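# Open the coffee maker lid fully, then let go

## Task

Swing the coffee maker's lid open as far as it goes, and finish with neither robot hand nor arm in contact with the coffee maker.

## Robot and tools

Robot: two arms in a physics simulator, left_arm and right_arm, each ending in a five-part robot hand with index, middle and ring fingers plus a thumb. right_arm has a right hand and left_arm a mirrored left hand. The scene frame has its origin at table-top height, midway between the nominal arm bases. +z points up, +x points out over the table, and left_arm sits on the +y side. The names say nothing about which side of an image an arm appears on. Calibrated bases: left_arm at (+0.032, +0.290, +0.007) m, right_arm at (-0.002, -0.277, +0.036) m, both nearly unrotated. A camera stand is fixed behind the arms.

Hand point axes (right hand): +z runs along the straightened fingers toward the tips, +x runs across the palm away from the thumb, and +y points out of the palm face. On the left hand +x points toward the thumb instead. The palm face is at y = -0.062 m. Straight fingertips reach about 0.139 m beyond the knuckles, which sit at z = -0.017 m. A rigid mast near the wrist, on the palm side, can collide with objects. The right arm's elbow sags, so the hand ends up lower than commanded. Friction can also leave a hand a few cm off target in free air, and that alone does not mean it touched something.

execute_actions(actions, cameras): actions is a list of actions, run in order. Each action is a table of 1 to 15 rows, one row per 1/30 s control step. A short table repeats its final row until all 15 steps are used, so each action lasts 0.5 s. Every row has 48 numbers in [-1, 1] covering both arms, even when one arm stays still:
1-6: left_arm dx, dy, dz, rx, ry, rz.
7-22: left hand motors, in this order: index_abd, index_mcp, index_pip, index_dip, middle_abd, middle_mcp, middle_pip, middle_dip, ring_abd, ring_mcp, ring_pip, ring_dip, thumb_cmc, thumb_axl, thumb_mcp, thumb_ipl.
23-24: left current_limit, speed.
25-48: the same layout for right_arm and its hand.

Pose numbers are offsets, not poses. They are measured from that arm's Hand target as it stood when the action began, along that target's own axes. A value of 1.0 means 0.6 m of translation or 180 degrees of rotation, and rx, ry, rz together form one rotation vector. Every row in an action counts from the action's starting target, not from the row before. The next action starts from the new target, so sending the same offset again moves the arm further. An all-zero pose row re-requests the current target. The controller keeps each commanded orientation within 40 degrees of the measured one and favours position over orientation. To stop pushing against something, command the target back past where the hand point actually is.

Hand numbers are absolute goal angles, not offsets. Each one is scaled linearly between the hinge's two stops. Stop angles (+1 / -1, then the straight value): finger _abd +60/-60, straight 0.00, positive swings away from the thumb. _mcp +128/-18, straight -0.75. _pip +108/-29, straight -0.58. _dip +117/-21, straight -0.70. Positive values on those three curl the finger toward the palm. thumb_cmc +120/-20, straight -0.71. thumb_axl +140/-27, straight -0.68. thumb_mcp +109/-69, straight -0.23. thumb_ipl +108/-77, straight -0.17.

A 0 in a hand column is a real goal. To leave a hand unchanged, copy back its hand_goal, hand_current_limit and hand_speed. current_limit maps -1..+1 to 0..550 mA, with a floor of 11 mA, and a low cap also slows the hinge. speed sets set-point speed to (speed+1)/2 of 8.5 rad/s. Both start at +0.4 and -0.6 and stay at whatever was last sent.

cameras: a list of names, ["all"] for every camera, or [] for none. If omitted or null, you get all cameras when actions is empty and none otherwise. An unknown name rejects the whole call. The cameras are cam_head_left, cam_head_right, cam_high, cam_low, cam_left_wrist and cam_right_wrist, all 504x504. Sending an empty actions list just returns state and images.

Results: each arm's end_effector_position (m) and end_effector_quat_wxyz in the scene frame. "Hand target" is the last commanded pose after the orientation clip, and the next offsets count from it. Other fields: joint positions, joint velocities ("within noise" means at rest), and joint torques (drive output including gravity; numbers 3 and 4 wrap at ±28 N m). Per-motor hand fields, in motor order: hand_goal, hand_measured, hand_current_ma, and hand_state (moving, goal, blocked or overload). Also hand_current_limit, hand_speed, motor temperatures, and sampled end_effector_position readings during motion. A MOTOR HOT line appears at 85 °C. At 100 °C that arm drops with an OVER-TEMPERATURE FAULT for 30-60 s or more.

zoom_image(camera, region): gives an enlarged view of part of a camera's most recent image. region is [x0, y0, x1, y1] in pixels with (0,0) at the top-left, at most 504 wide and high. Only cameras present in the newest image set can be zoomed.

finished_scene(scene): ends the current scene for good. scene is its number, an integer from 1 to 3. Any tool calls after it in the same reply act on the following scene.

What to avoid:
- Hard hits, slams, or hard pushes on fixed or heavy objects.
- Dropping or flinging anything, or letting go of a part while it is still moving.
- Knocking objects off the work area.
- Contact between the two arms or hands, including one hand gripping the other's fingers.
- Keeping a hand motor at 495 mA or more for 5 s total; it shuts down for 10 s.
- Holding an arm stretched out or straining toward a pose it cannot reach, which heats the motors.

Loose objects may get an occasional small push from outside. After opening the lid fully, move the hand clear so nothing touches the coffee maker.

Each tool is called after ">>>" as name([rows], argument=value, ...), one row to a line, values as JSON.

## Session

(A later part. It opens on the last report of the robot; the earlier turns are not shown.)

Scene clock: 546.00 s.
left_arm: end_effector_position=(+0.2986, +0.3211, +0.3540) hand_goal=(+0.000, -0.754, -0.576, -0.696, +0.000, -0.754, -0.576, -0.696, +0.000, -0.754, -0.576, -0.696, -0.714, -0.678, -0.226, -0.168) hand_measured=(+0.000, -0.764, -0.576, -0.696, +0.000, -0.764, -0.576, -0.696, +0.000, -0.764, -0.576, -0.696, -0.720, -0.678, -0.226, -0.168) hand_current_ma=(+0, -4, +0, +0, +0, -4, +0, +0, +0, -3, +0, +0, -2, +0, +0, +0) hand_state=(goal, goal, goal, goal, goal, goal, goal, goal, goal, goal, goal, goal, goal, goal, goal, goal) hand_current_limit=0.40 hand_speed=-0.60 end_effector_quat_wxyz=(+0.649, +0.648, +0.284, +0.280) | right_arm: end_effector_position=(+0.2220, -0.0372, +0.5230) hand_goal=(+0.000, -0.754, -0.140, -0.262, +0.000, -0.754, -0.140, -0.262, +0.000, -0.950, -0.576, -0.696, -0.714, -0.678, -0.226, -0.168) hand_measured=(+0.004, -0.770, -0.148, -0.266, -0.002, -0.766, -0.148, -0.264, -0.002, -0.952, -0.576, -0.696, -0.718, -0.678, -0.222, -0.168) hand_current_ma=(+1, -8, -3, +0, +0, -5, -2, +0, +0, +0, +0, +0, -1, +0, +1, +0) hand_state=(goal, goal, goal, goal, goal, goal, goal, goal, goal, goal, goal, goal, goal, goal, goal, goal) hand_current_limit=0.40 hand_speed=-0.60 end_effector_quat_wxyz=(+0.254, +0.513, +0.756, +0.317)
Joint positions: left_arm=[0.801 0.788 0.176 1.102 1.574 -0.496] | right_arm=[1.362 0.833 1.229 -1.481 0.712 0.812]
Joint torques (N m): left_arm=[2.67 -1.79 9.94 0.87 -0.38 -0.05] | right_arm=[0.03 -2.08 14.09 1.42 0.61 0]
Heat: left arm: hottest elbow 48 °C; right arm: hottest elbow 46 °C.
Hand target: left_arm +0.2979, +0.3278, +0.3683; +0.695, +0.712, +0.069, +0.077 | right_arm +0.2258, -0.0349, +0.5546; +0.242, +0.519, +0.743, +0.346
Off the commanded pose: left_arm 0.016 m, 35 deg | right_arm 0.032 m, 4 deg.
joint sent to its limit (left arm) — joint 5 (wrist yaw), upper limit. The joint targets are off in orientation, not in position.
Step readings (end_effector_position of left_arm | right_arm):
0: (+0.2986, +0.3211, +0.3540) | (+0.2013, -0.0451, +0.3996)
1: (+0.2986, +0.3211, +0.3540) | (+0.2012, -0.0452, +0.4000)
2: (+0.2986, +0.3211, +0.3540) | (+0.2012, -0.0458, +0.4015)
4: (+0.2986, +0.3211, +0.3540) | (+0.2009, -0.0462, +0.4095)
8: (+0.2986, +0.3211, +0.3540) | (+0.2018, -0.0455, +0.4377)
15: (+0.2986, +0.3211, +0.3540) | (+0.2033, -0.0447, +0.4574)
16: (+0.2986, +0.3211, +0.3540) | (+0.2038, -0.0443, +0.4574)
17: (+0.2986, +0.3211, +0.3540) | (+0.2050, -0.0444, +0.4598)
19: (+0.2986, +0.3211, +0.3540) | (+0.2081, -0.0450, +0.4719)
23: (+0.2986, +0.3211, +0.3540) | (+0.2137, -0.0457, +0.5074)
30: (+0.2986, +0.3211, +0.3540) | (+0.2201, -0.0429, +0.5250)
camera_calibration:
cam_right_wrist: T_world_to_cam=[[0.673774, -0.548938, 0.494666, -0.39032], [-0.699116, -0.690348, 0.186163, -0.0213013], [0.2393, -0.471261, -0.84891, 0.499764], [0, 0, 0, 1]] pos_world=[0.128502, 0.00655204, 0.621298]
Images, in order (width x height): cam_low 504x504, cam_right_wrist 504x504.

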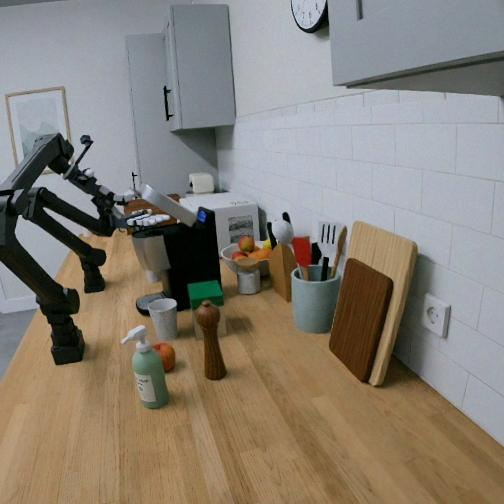

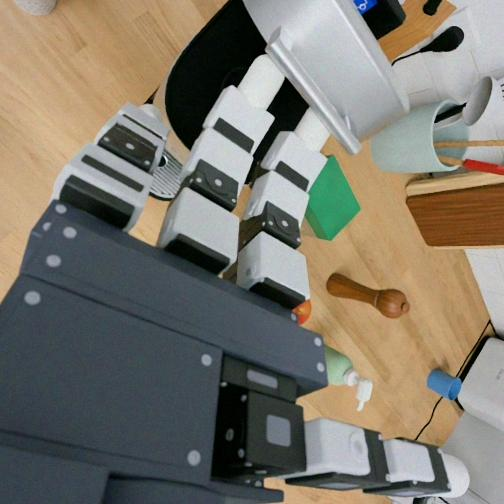

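>>> execute_actions([
  [[0,0,0,0,0,0,0,-0.754,-0.576,-0.696,0,-0.754,-0.576,-0.696,0,-0.754,-0.576,-0.696,-0.714,-0.678,-0.226,-0.168,0.4,-0.6,-0.017,0.123,0.009,-0.0556,0,0,0,-0.754,-0.139,-0.261,0,-0.754,-0.139,-0.261,0,-0.95,-0.576,-0.696,-0.714,-0.678,-0.226,-0.168,0.4,-0.6]],
], cameras=["cam_low","cam_right_wrist"])

>>> zoom_image(camera="cam_low", region=[80, 130, 240, 290])

Scene clock: 586.27 s.
left_arm: end_effector_position=(+0.2986, +0.3211, +0.3540) hand_goal=(+0.000, -0.754, -0.576, -0.696, +0.000, -0.754, -0.576, -0.696, +0.000, -0.754, -0.576, -0.696, -0.714, -0.678, -0.226, -0.168) hand_measured=(+0.000, -0.764, -0.576, -0.696, +0.000, -0.764, -0.576, -0.696, +0.000, -0.764, -0.576, -0.696, -0.720, -0.678, -0.226, -0.168) hand_current_ma=(+0, -4, +0, +0, +0, -4, +0, +0, +0, -3, +0, +0, -2, +0, +0, +0) hand_state=(goal, goal, goal, goal, goal, goal, goal, goal, goal, goal, goal, goal, goal, goal, goal, goal) hand_current_limit=0.40 hand_speed=-0.60 end_effector_quat_wxyz=(+0.649, +0.648, +0.284, +0.280) | right_arm: end_effector_position=(+0.2737, -0.0265, +0.5740) hand_goal=(+0.000, -0.754, -0.140, -0.262, +0.000, -0.754, -0.140, -0.262, +0.000, -0.950, -0.576, -0.696, -0.714, -0.678, -0.226, -0.168) hand_measured=(+0.004, -0.768, -0.146, -0.264, +0.000, -0.770, -0.148, -0.264, -0.002, -0.954, -0.576, -0.696, -0.720, -0.678, -0.222, -0.168) hand_current_ma=(+0, -7, -1, +0, +0, -8, -2, +0, +0, -1, +0, +0, -1, +0, +1, +0) hand_state=(goal, goal, goal, goal, goal, goal, goal, goal, goal, goal, goal, goal, goal, goal, goal, goal) hand_current_limit=0.40 hand_speed=-0.60 end_effector_quat_wxyz=(+0.292, +0.493, +0.726, +0.381)
Joint positions: left_arm=[0.801 0.788 0.176 1.102 1.574 -0.496] | right_arm=[1.164 0.844 1.253 -1.182 0.689 0.499]
Joint torques (N m): left_arm=[2.61 -1.73 9.95 0.91 -0.39 -0.04] | right_arm=[0.03 -2.61 14.13 1.88 0.43 -0.01]
Motor temperatures (°C): left_arm=[25 28 48 26 27 27] | right_arm=[32 27 50 24 25 24]
Heat: left arm: hottest elbow 48 °C; right arm: hottest elbow 50 °C.
Hand target: left_arm +0.2979, +0.3278, +0.3683; +0.695, +0.712, +0.069, +0.077 | right_arm +0.2778, -0.0267, +0.6075; +0.287, +0.496, +0.710, +0.409
Off the commanded pose: left_arm 0.016 m, 35 deg | right_arm 0.034 m, 4 deg.
joint sent to its limit (left arm) — joint 5 (wrist yaw), upper limit. The joint targets are off in orientation, not in position.
Step readings (end_effector_position of left_arm | right_arm):
0: (+0.2986, +0.3211, +0.3540) | (+0.2219, -0.0371, +0.5230)
1: (+0.2986, +0.3211, +0.3540) | (+0.2222, -0.0370, +0.5234)
2: (+0.2986, +0.3211, +0.3540) | (+0.2242, -0.0366, +0.5260)
4: (+0.2986, +0.3211, +0.3540) | (+0.2337, -0.0369, +0.5379)
8: (+0.2986, +0.3211, +0.3540) | (+0.2556, -0.0404, +0.5606)
15: (+0.2986, +0.3211, +0.3540) | (+0.2714, -0.0336, +0.5725)
camera_calibration:
cam_right_wrist: T_world_to_cam=[[0.598389, -0.579448, 0.553327, -0.458433], [-0.710794, -0.702631, 0.0328799, 0.103568], [0.369732, -0.412977, -0.832315, 0.492193], [0, 0, 0, 1]] pos_world=[0.165957, 0.0103962, 0.659917]
Images, in order (width x height): cam_low 504x504, cam_right_wrist 504x504.

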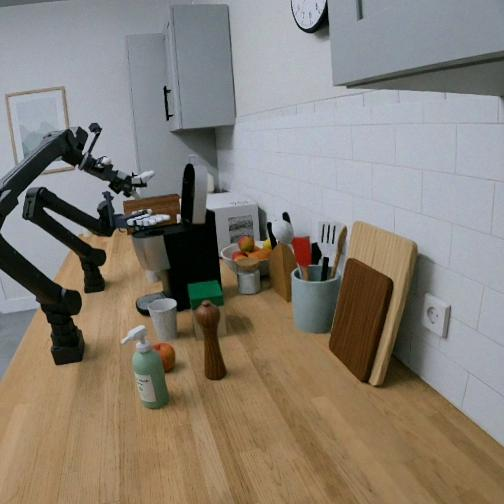

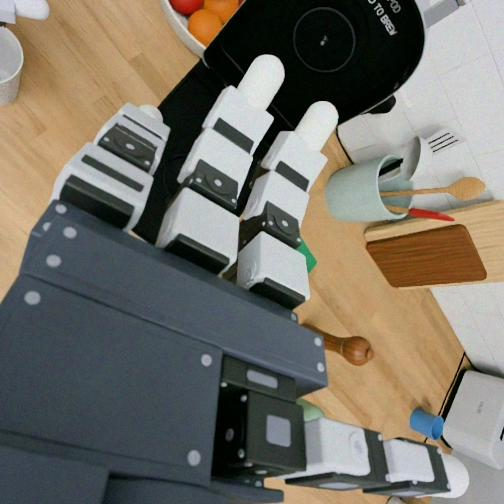

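Scaled by 3.150.

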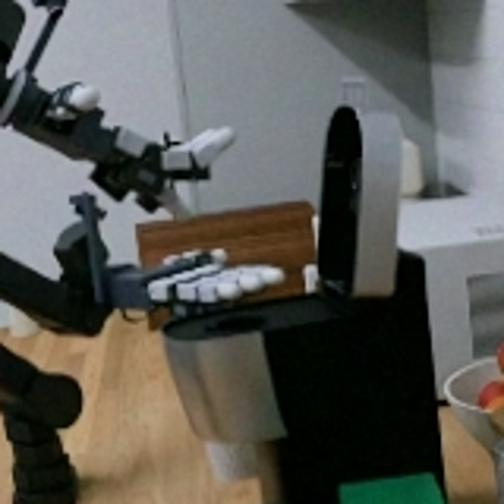

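>>> execute_actions([
  [[0,0,0,0,0,0,0,-0.754,-0.576,-0.696,0,-0.754,-0.576,-0.696,0,-0.754,-0.576,-0.696,-0.714,-0.678,-0.226,-0.168,0.4,-0.6,-0.028,0.07,0.122,0,0,0,0,-0.754,-0.139,-0.261,0,-0.754,-0.139,-0.261,0,-0.95,-0.576,-0.696,-0.714,-0.678,-0.226,-0.168,0.4,-0.6]],
], cameras=["cam_low","cam_right_wrist"])

>>> zoom_image(camera="cam_low", region=[80, 130, 240, 290])

Scene clock: 599.40 s.
left_arm: end_effector_position=(+0.2986, +0.3211, +0.3540) hand_goal=(+0.000, -0.754, -0.576, -0.696, +0.000, -0.754, -0.576, -0.696, +0.000, -0.754, -0.576, -0.696, -0.714, -0.678, -0.226, -0.168) hand_measured=(+0.000, -0.764, -0.576, -0.696, +0.000, -0.764, -0.576, -0.696, +0.000, -0.764, -0.576, -0.696, -0.720, -0.678, -0.226, -0.168) hand_current_ma=(+0, -4, +0, +0, +0, -4, +0, +0, +0, -3, +0, +0, -2, +0, +0, +0) hand_state=(goal, goal, goal, goal, goal, goal, goal, goal, goal, goal, goal, goal, goal, goal, goal, goal) hand_current_limit=0.40 hand_speed=-0.60 end_effector_quat_wxyz=(+0.649, +0.648, +0.284, +0.280) | right_arm: end_effector_position=(+0.3609, -0.0105, +0.5583) hand_goal=(+0.000, -0.754, -0.140, -0.262, +0.000, -0.754, -0.140, -0.262, +0.000, -0.950, -0.576, -0.696, -0.714, -0.678, -0.226, -0.168) hand_measured=(+0.002, -0.768, -0.146, -0.264, +0.000, -0.768, -0.148, -0.264, -0.002, -0.956, -0.576, -0.696, -0.720, -0.678, -0.224, -0.168) hand_current_ma=(+0, -7, -1, +0, +0, -8, -2, +0, +0, -1, +0, +0, -2, +0, +1, +0) hand_state=(goal, goal, goal, goal, goal, goal, goal, goal, goal, goal, goal, goal, goal, goal, goal, goal) hand_current_limit=0.40 hand_speed=-0.60 end_effector_quat_wxyz=(+0.283, +0.498, +0.732, +0.370)
Joint positions: left_arm=[0.801 0.788 0.176 1.102 1.574 -0.496] | right_arm=[0.897 0.967 1.275 -0.999 0.474 0.306]
Joint torques (N m): left_arm=[2.67 -1.79 9.91 0.9 -0.39 -0.03] | right_arm=[0.15 -5.95 15.38 2.07 0.24 -0.01]
Heat: left arm: hottest elbow 48 °C; right arm: hottest elbow 51 °C.
Hand target: left_arm +0.2979, +0.3278, +0.3683; +0.695, +0.712, +0.069, +0.077 | right_arm +0.3629, -0.0136, +0.6072; +0.287, +0.496, +0.710, +0.409
Off the commanded pose: left_arm 0.016 m, 35 deg | right_arm 0.049 m, 5 deg.
joint sent to its limit (left arm) — joint 5 (wrist yaw), upper limit. The joint targets are off in orientation, not in position.
Step readings (end_effector_position of left_arm | right_arm):
0: (+0.2986, +0.3211, +0.3540) | (+0.2737, -0.0264, +0.5741)
1: (+0.2986, +0.3211, +0.3540) | (+0.2741, -0.0261, +0.5738)
2: (+0.2986, +0.3211, +0.3540) | (+0.2764, -0.0236, +0.5728)
4: (+0.2986, +0.3211, +0.3540) | (+0.2925, -0.0217, +0.5725)
8: (+0.2986, +0.3211, +0.3540) | (+0.3388, -0.0293, +0.5678)
15: (+0.2986, +0.3211, +0.3540) | (+0.3615, -0.0135, +0.5523)
camera_calibration:
cam_right_wrist: T_world_to_cam=[[0.61574, -0.574484, 0.539289, -0.491012], [-0.709443, -0.702013, 0.0621872, 0.160498], [0.342862, -0.420886, -0.839822, 0.467165], [0, 0, 0, 1]] pos_world=[0.256026, 0.0272166, 0.647152]
Images, in order (width x height): cam_low 504x504, cam_right_wrist 504x504.

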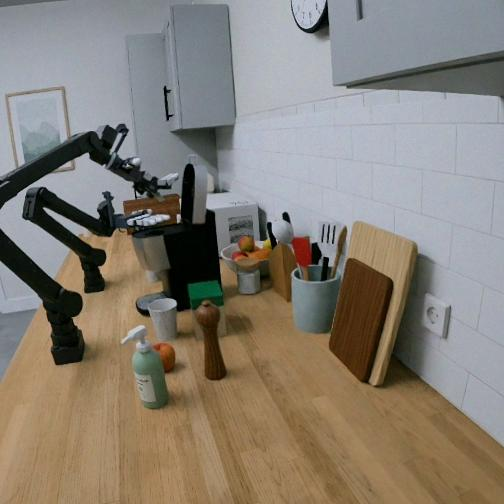

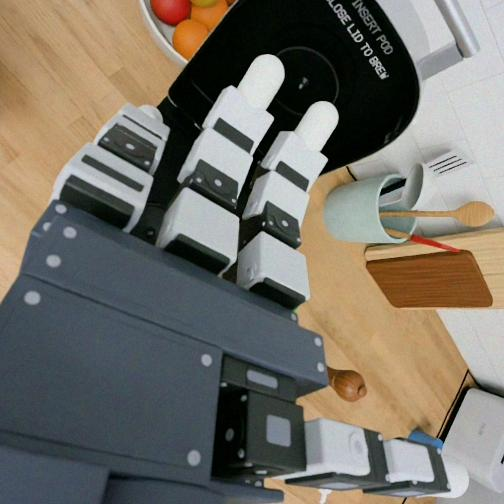

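Scaled by 3.150.

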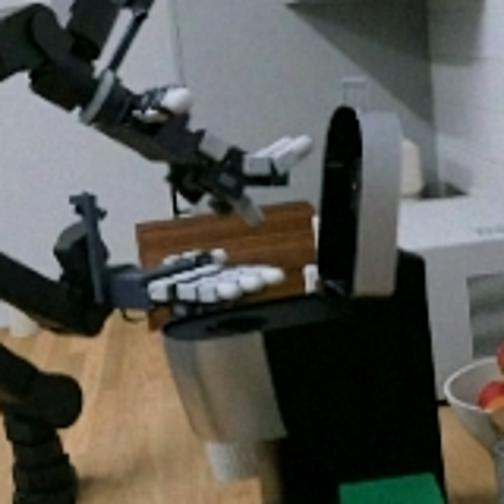

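>>> execute_actions([
  [[0,0,0,0,0,0,0,-0.754,-0.576,-0.696,0,-0.754,-0.576,-0.696,0,-0.754,-0.576,-0.696,-0.714,-0.678,-0.226,-0.168,0.4,-0.6,-0.012,0.035,0.06,0,0,0,0,-0.754,-0.139,-0.261,0,-0.754,-0.139,-0.261,0,-0.95,-0.576,-0.696,-0.714,-0.678,-0.226,-0.168,0.4,-0.6]],
], cameras=["cam_low","cam_right_wrist"])

>>> zoom_image(camera="cam_low", region=[80, 130, 240, 290])

Scene clock: 607.87 s.
left_arm: end_effector_position=(+0.2986, +0.3211, +0.3540) hand_goal=(+0.000, -0.754, -0.576, -0.696, +0.000, -0.754, -0.576, -0.696, +0.000, -0.754, -0.576, -0.696, -0.714, -0.678, -0.226, -0.168) hand_measured=(+0.000, -0.764, -0.576, -0.696, +0.000, -0.764, -0.576, -0.696, +0.000, -0.764, -0.576, -0.696, -0.720, -0.678, -0.226, -0.168) hand_current_ma=(+0, -4, +0, +0, +0, -4, +0, +0, +0, -3, +0, +0, -2, +0, +0, +0) hand_state=(goal, goal, goal, goal, goal, goal, goal, goal, goal, goal, goal, goal, goal, goal, goal, goal) hand_current_limit=0.40 hand_speed=-0.60 end_effector_quat_wxyz=(+0.649, +0.648, +0.284, +0.280) | right_arm: end_effector_position=(+0.4014, -0.0062, +0.5595) hand_goal=(+0.000, -0.754, -0.140, -0.262, +0.000, -0.754, -0.140, -0.262, +0.000, -0.950, -0.576, -0.696, -0.714, -0.678, -0.226, -0.168) hand_measured=(+0.002, -0.768, -0.146, -0.264, +0.000, -0.768, -0.148, -0.264, -0.002, -0.956, -0.576, -0.696, -0.720, -0.678, -0.224, -0.168) hand_current_ma=(+0, -7, -1, +0, +0, -8, -2, +0, +0, -1, +0, +0, -2, +0, +1, +0) hand_state=(goal, goal, goal, goal, goal, goal, goal, goal, goal, goal, goal, goal, goal, goal, goal, goal) hand_current_limit=0.40 hand_speed=-0.60 end_effector_quat_wxyz=(+0.279, +0.501, +0.730, +0.372)
Joint positions: left_arm=[0.801 0.788 0.176 1.102 1.574 -0.496] | right_arm=[0.803 1.038 1.317 -0.942 0.397 0.251]
Joint torques (N m): left_arm=[2.78 -1.96 9.95 0.88 -0.38 -0.05] | right_arm=[0.44 -6.48 15.8 2.13 0.19 0.01]
Heat: left arm: hottest elbow 48 °C; right arm: hottest elbow 52 °C.
Hand target: left_arm +0.2979, +0.3278, +0.3683; +0.695, +0.712, +0.069, +0.077 | right_arm +0.4045, -0.0061, +0.6075; +0.287, +0.496, +0.710, +0.409
Off the commanded pose: left_arm 0.016 m, 35 deg | right_arm 0.048 m, 5 deg.
joint sent to its limit (left arm) — joint 5 (wrist yaw), upper limit. The joint targets are off in orientation, not in position.
Step readings (end_effector_position of left_arm | right_arm):
0: (+0.2986, +0.3211, +0.3540) | (+0.3609, -0.0104, +0.5583)
1: (+0.2986, +0.3211, +0.3540) | (+0.3610, -0.0103, +0.5583)
2: (+0.2986, +0.3211, +0.3540) | (+0.3622, -0.0097, +0.5586)
4: (+0.2986, +0.3211, +0.3540) | (+0.3680, -0.0086, +0.5607)
8: (+0.2986, +0.3211, +0.3540) | (+0.3900, -0.0126, +0.5663)
15: (+0.2986, +0.3211, +0.3540) | (+0.4015, -0.0068, +0.5581)
camera_calibration:
cam_right_wrist: T_world_to_cam=[[0.616705, -0.581217, 0.530907, -0.509881], [-0.710542, -0.701291, 0.0576235, 0.195178], [0.338829, -0.412769, -0.845469, 0.460966], [0, 0, 0, 1]] pos_world=[0.296939, 0.0307974, 0.649185]
Images, in order (width x height): cam_low 504x504, cam_right_wrist 504x504.

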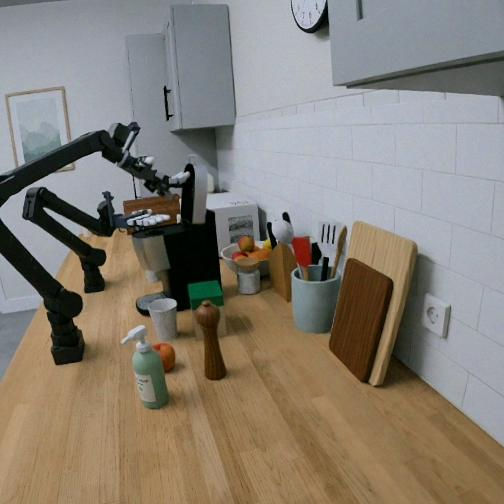

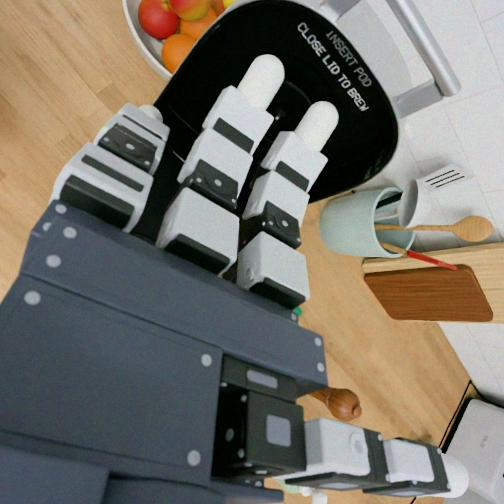

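Scaled by 3.150.

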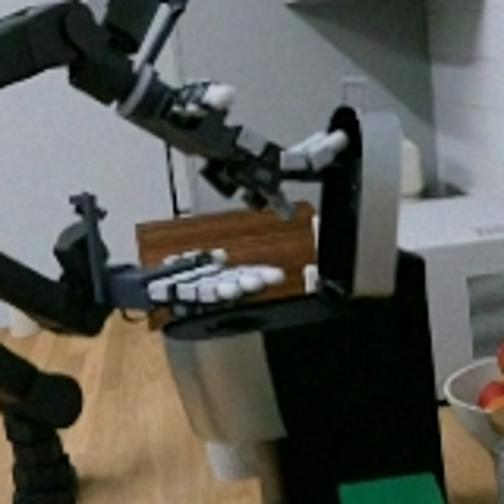

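>>> execute_actions([
  [[0,0,0,0,0,0,0,-0.754,-0.576,-0.696,0,-0.754,-0.576,-0.696,0,-0.754,-0.576,-0.696,-0.714,-0.678,-0.226,-0.168,0.4,-0.6,-0.009,0.024,0.042,0,0,0,0,-0.754,-0.139,-0.261,0,-0.754,-0.139,-0.261,0,-0.95,-0.576,-0.696,-0.714,-0.678,-0.226,-0.168,0.4,-0.6]],
], cameras=["cam_low","cam_head_left"])

>>> zoom_image(camera="cam_low", region=[80, 130, 240, 290])

Scene clock: 615.00 s.
left_arm: end_effector_position=(+0.2986, +0.3211, +0.3540) hand_goal=(+0.000, -0.754, -0.576, -0.696, +0.000, -0.754, -0.576, -0.696, +0.000, -0.754, -0.576, -0.696, -0.714, -0.678, -0.226, -0.168) hand_measured=(+0.000, -0.764, -0.576, -0.696, +0.000, -0.764, -0.576, -0.696, +0.000, -0.764, -0.576, -0.696, -0.720, -0.678, -0.226, -0.168) hand_current_ma=(+0, -4, +0, +0, +0, -4, +0, +0, +0, -3, +0, +0, -2, +0, +0, +0) hand_state=(goal, goal, goal, goal, goal, goal, goal, goal, goal, goal, goal, goal, goal, goal, goal, goal) hand_current_limit=0.40 hand_speed=-0.60 end_effector_quat_wxyz=(+0.649, +0.648, +0.284, +0.280) | right_arm: end_effector_position=(+0.4295, -0.0013, +0.5582) hand_goal=(+0.000, -0.754, -0.140, -0.262, +0.000, -0.754, -0.140, -0.262, +0.000, -0.950, -0.576, -0.696, -0.714, -0.678, -0.226, -0.168) hand_measured=(+0.002, -0.768, -0.146, -0.264, +0.000, -0.768, -0.148, -0.264, -0.002, -0.956, -0.576, -0.696, -0.720, -0.678, -0.224, -0.168) hand_current_ma=(+0, -7, -1, +0, +0, -8, -2, +0, +0, -1, +0, +0, -2, +0, +1, +0) hand_state=(goal, goal, goal, goal, goal, goal, goal, goal, goal, goal, goal, goal, goal, goal, goal, goal) hand_current_limit=0.40 hand_speed=-0.60 end_effector_quat_wxyz=(+0.277, +0.502, +0.730, +0.372)
Joint positions: left_arm=[0.801 0.788 0.176 1.102 1.574 -0.496] | right_arm=[0.752 1.094 1.35 -0.908 0.353 0.221]
Joint torques (N m): left_arm=[2.61 -1.96 9.91 0.91 -0.38 -0.05] | right_arm=[0.26 -7.12 15.98 2.15 0.15 0]
Motor temperatures (°C): left_arm=[25 28 48 26 27 27] | right_arm=[32 27 57 24 24 25]
Heat: left arm: hottest elbow 48 °C; right arm: hottest elbow 57 °C.
Hand target: left_arm +0.2979, +0.3278, +0.3683; +0.695, +0.712, +0.069, +0.077 | right_arm +0.4335, -0.0011, +0.6074; +0.287, +0.496, +0.710, +0.409
Off the commanded pose: left_arm 0.016 m, 35 deg | right_arm 0.049 m, 5 deg.
joint sent to its limit (left arm) — joint 5 (wrist yaw), upper limit. The joint targets are off in orientation, not in position.
Step readings (end_effector_position of left_arm | right_arm):
0: (+0.2986, +0.3211, +0.3540) | (+0.4014, -0.0062, +0.5595)
1: (+0.2986, +0.3211, +0.3540) | (+0.4014, -0.0060, +0.5595)
2: (+0.2986, +0.3211, +0.3540) | (+0.4020, -0.0055, +0.5597)
4: (+0.2986, +0.3211, +0.3540) | (+0.4060, -0.0037, +0.5615)
8: (+0.2986, +0.3211, +0.3540) | (+0.4205, -0.0041, +0.5652)
15: (+0.2986, +0.3211, +0.3540) | (+0.4296, -0.0016, +0.5582)
Images, in order (width x height): cam_head_left 504x504, cam_low 504x504.

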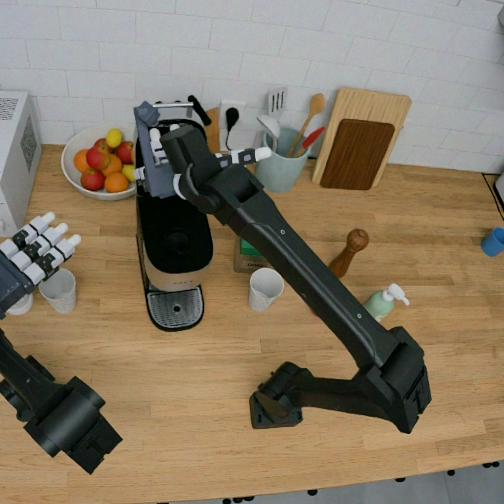

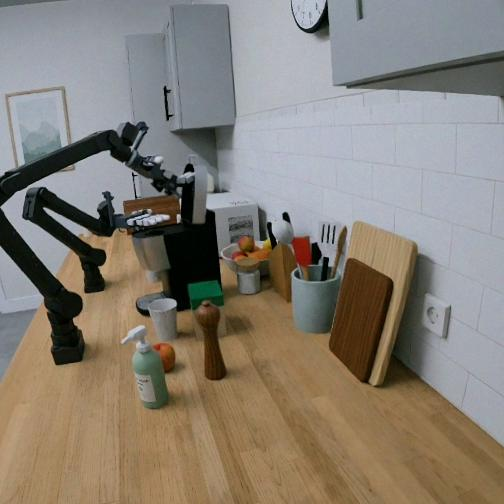

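Scaled by 3.150.

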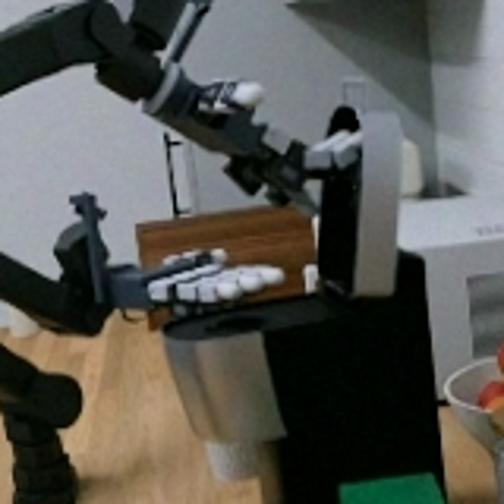

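>>> execute_actions([
  [[0,0,0,0,0,0,0,-0.754,-0.576,-0.696,0,-0.754,-0.576,-0.696,0,-0.754,-0.576,-0.696,-0.714,-0.678,-0.226,-0.168,0.4,-0.6,-0.009,0.024,0.042,0,0,0,0,-0.754,-0.139,-0.261,0,-0.754,-0.139,-0.261,0,-0.95,-0.576,-0.696,-0.714,-0.678,-0.226,-0.168,0.4,-0.6]],
], cameras=["cam_low","cam_head_right","cam_right_wrist"])

>>> zoom_image(camera="cam_low", region=[80, 130, 240, 290])

Scene clock: 627.63 s.
left_arm: end_effector_position=(+0.2986, +0.3211, +0.3540) hand_goal=(+0.000, -0.754, -0.576, -0.696, +0.000, -0.754, -0.576, -0.696, +0.000, -0.754, -0.576, -0.696, -0.714, -0.678, -0.226, -0.168) hand_measured=(+0.000, -0.764, -0.576, -0.696, +0.000, -0.764, -0.576, -0.696, +0.000, -0.764, -0.576, -0.696, -0.720, -0.678, -0.226, -0.168) hand_current_ma=(+0, -4, +0, +0, +0, -4, +0, +0, +0, -3, +0, +0, -2, +0, +0, +0) hand_state=(goal, goal, goal, goal, goal, goal, goal, goal, goal, goal, goal, goal, goal, goal, goal, goal) hand_current_limit=0.40 hand_speed=-0.60 end_effector_quat_wxyz=(+0.649, +0.648, +0.284, +0.280) | right_arm: end_effector_position=(+0.4474, +0.0034, +0.5638) hand_goal=(+0.000, -0.754, -0.140, -0.262, +0.000, -0.754, -0.140, -0.262, +0.000, -0.950, -0.576, -0.696, -0.714, -0.678, -0.226, -0.168) hand_measured=(+0.004, -0.780, -0.150, -0.262, +0.000, -0.768, -0.148, -0.264, +0.000, -0.970, -0.586, -0.700, -0.720, -0.678, -0.224, -0.168) hand_current_ma=(+1, -19, -3, +0, +0, -7, -2, +0, +0, -13, -4, +0, -2, +0, +1, +0) hand_state=(goal, blocked, goal, goal, goal, goal, goal, goal, goal, blocked, goal, goal, goal, goal, goal, goal) hand_current_limit=0.40 hand_speed=-0.60 end_effector_quat_wxyz=(+0.270, +0.499, +0.731, +0.379)
Joint positions: left_arm=[0.801 0.788 0.176 1.102 1.574 -0.496] | right_arm=[0.719 1.133 1.39 -0.895 0.309 0.202]
Joint torques (N m): left_arm=[2.78 -1.55 9.89 1.01 -0.38 -0.05] | right_arm=[-1.08 -6.3 16.06 2.62 0.3 -0.08]
Motor temperatures (°C): left_arm=[25 28 48 26 27 27] | right_arm=[32 27 63 24 24 25]
Heat: left arm: hottest elbow 48 °C; right arm: hottest elbow 63 °C.
Hand target: left_arm +0.2979, +0.3278, +0.3683; +0.695, +0.712, +0.069, +0.077 | right_arm +0.4626, +0.0038, +0.6072; +0.287, +0.496, +0.710, +0.409
Off the commanded pose: left_arm 0.016 m, 35 deg | right_arm 0.046 m, 5 deg.
joint sent to its limit (left arm) — joint 5 (wrist yaw), upper limit. The joint targets are off in orientation, not in position.
Step readings (end_effector_position of left_arm | right_arm):
0: (+0.2986, +0.3211, +0.3540) | (+0.4295, -0.0013, +0.5582)
1: (+0.2986, +0.3211, +0.3540) | (+0.4294, -0.0012, +0.5584)
2: (+0.2986, +0.3211, +0.3540) | (+0.4300, -0.0006, +0.5585)
4: (+0.2986, +0.3211, +0.3540) | (+0.4342, +0.0011, +0.5609)
8: (+0.2986, +0.3211, +0.3540) | (+0.4434, +0.0023, +0.5625)
15: (+0.2986, +0.3211, +0.3540) | (+0.4474, +0.0033, +0.5638)
camera_calibration:
cam_right_wrist: T_world_to_cam=[[0.627372, -0.58205, 0.517323, -0.53207], [-0.700805, -0.711654, 0.0491903, 0.234828], [0.339524, -0.393403, -0.854375, 0.45757], [0, 0, 0, 1]] pos_world=[0.343019, 0.0374351, 0.654637]
Images, in order (width x height): cam_head_right 504x504, cam_low 504x504, cam_right_wrist 504x504.

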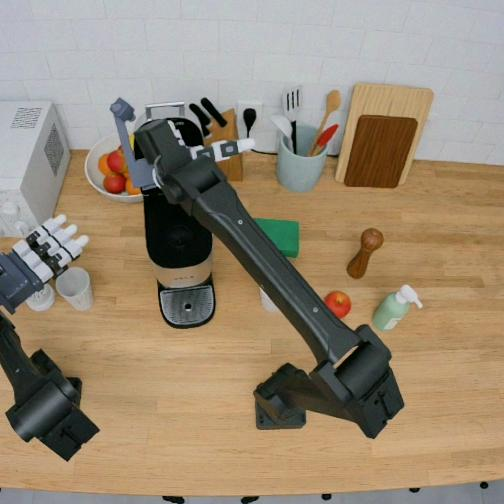

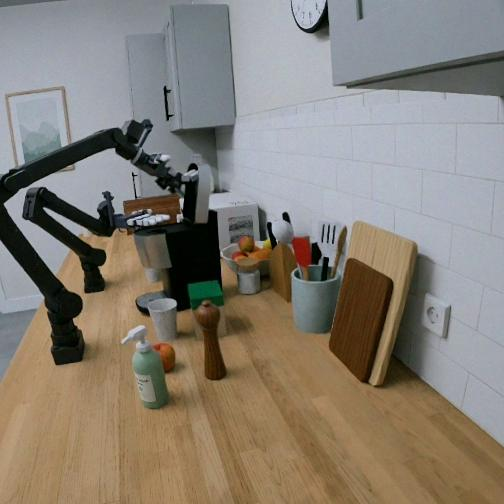

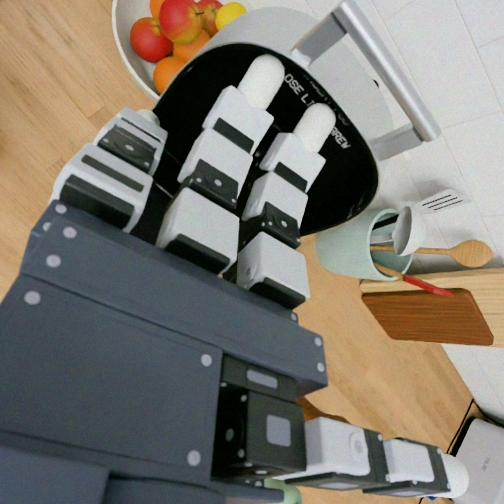

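Scaled by 3.150.

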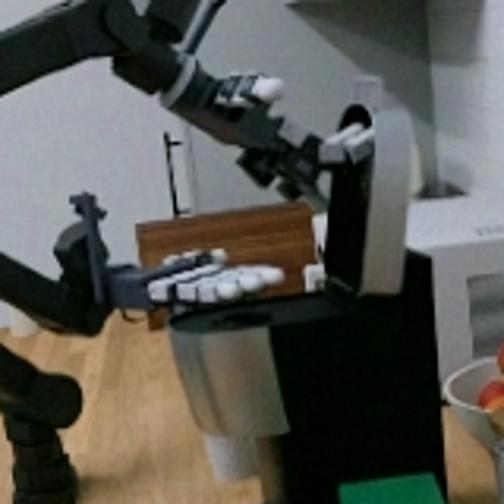

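>>> execute_actions([
  [[0,0,0,0,0,0,0,-0.754,-0.576,-0.696,0,-0.754,-0.576,-0.696,0,-0.754,-0.576,-0.696,-0.714,-0.678,-0.226,-0.168,0.4,-0.6,0.068,-0.094,-0.163,0,0,0,0,-0.754,-0.139,-0.261,0,-0.754,-0.139,-0.261,0,-0.95,-0.576,-0.696,-0.714,-0.678,-0.226,-0.168,0.4,-0.6]],
], cameras=["cam_low","cam_head_left"])

>>> zoom_image(camera="cam_low", region=[80, 130, 240, 290])

Scene clock: 636.03 s.
left_arm: end_effector_position=(+0.2986, +0.3211, +0.3540) hand_goal=(+0.000, -0.754, -0.576, -0.696, +0.000, -0.754, -0.576, -0.696, +0.000, -0.754, -0.576, -0.696, -0.714, -0.678, -0.226, -0.168) hand_measured=(+0.000, -0.764, -0.576, -0.696, +0.000, -0.764, -0.576, -0.696, +0.000, -0.764, -0.576, -0.696, -0.720, -0.678, -0.226, -0.168) hand_current_ma=(+0, -4, +0, +0, +0, -4, +0, +0, +0, -3, +0, +0, -2, +0, +0, +0) hand_state=(goal, goal, goal, goal, goal, goal, goal, goal, goal, goal, goal, goal, goal, goal, goal, goal) hand_current_limit=0.40 hand_speed=-0.60 end_effector_quat_wxyz=(+0.649, +0.648, +0.284, +0.280) | right_arm: end_effector_position=(+0.3434, -0.0013, +0.6132) hand_goal=(+0.000, -0.754, -0.140, -0.262, +0.000, -0.754, -0.140, -0.262, +0.000, -0.950, -0.576, -0.696, -0.714, -0.678, -0.226, -0.168) hand_measured=(+0.002, -0.770, -0.148, -0.262, -0.002, -0.772, -0.148, -0.264, +0.004, -0.964, -0.582, -0.700, -0.720, -0.678, -0.224, -0.168) hand_current_ma=(+0, -8, -2, +0, +0, -10, -2, +0, +0, -6, -1, -1, -2, +0, +1, +0) hand_state=(goal, goal, goal, goal, goal, goal, goal, goal, goal, goal, goal, goal, goal, goal, goal, goal) hand_current_limit=0.40 hand_speed=-0.60 end_effector_quat_wxyz=(+0.290, +0.495, +0.706, +0.415)
Joint positions: left_arm=[0.801 0.788 0.176 1.102 1.574 -0.496] | right_arm=[0.968 0.976 1.372 -1.002 0.54 0.344]
Joint torques (N m): left_arm=[2.61 -1.85 9.95 0.87 -0.39 -0.04] | right_arm=[1.67 -4.89 8.98 1.21 0.42 0.13]
Motor temperatures (°C): left_arm=[25 28 48 26 27 27] | right_arm=[32 27 65 25 24 25]
Heat: left arm: hottest elbow 48 °C; right arm: hottest elbow 65 °C.
Hand target: left_arm +0.2979, +0.3278, +0.3683; +0.695, +0.712, +0.069, +0.077 | right_arm +0.3427, +0.0034, +0.6074; +0.287, +0.496, +0.710, +0.409
Off the commanded pose: left_arm 0.016 m, 35 deg | right_arm 0.008 m, 1 deg.
joint sent to its limit (left arm) — joint 5 (wrist yaw), upper limit. The joint targets are off in orientation, not in position.
Step readings (end_effector_position of left_arm | right_arm):
0: (+0.2986, +0.3211, +0.3540) | (+0.4475, +0.0035, +0.5638)
1: (+0.2986, +0.3211, +0.3540) | (+0.4476, +0.0032, +0.5639)
2: (+0.2986, +0.3211, +0.3540) | (+0.4458, +0.0027, +0.5658)
4: (+0.2986, +0.3211, +0.3540) | (+0.4336, +0.0033, +0.5716)
8: (+0.2986, +0.3211, +0.3540) | (+0.3870, +0.0106, +0.5884)
15: (+0.2986, +0.3211, +0.3540) | (+0.3425, -0.0018, +0.6189)
Images, in order (width x height): cam_head_left 504x504, cam_low 504x504.

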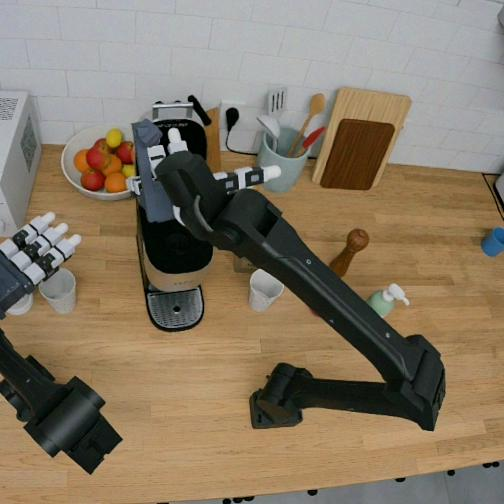

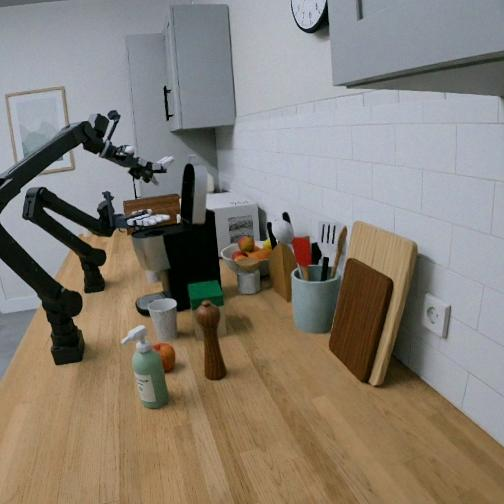

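Scaled by 3.150.

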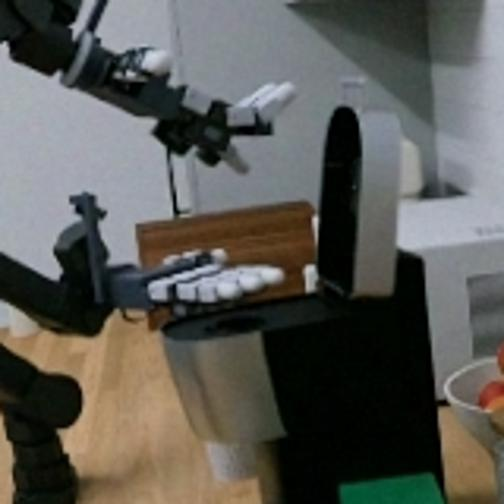

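>>> finished_scene(scene=1)

The scene is finished: the task was done.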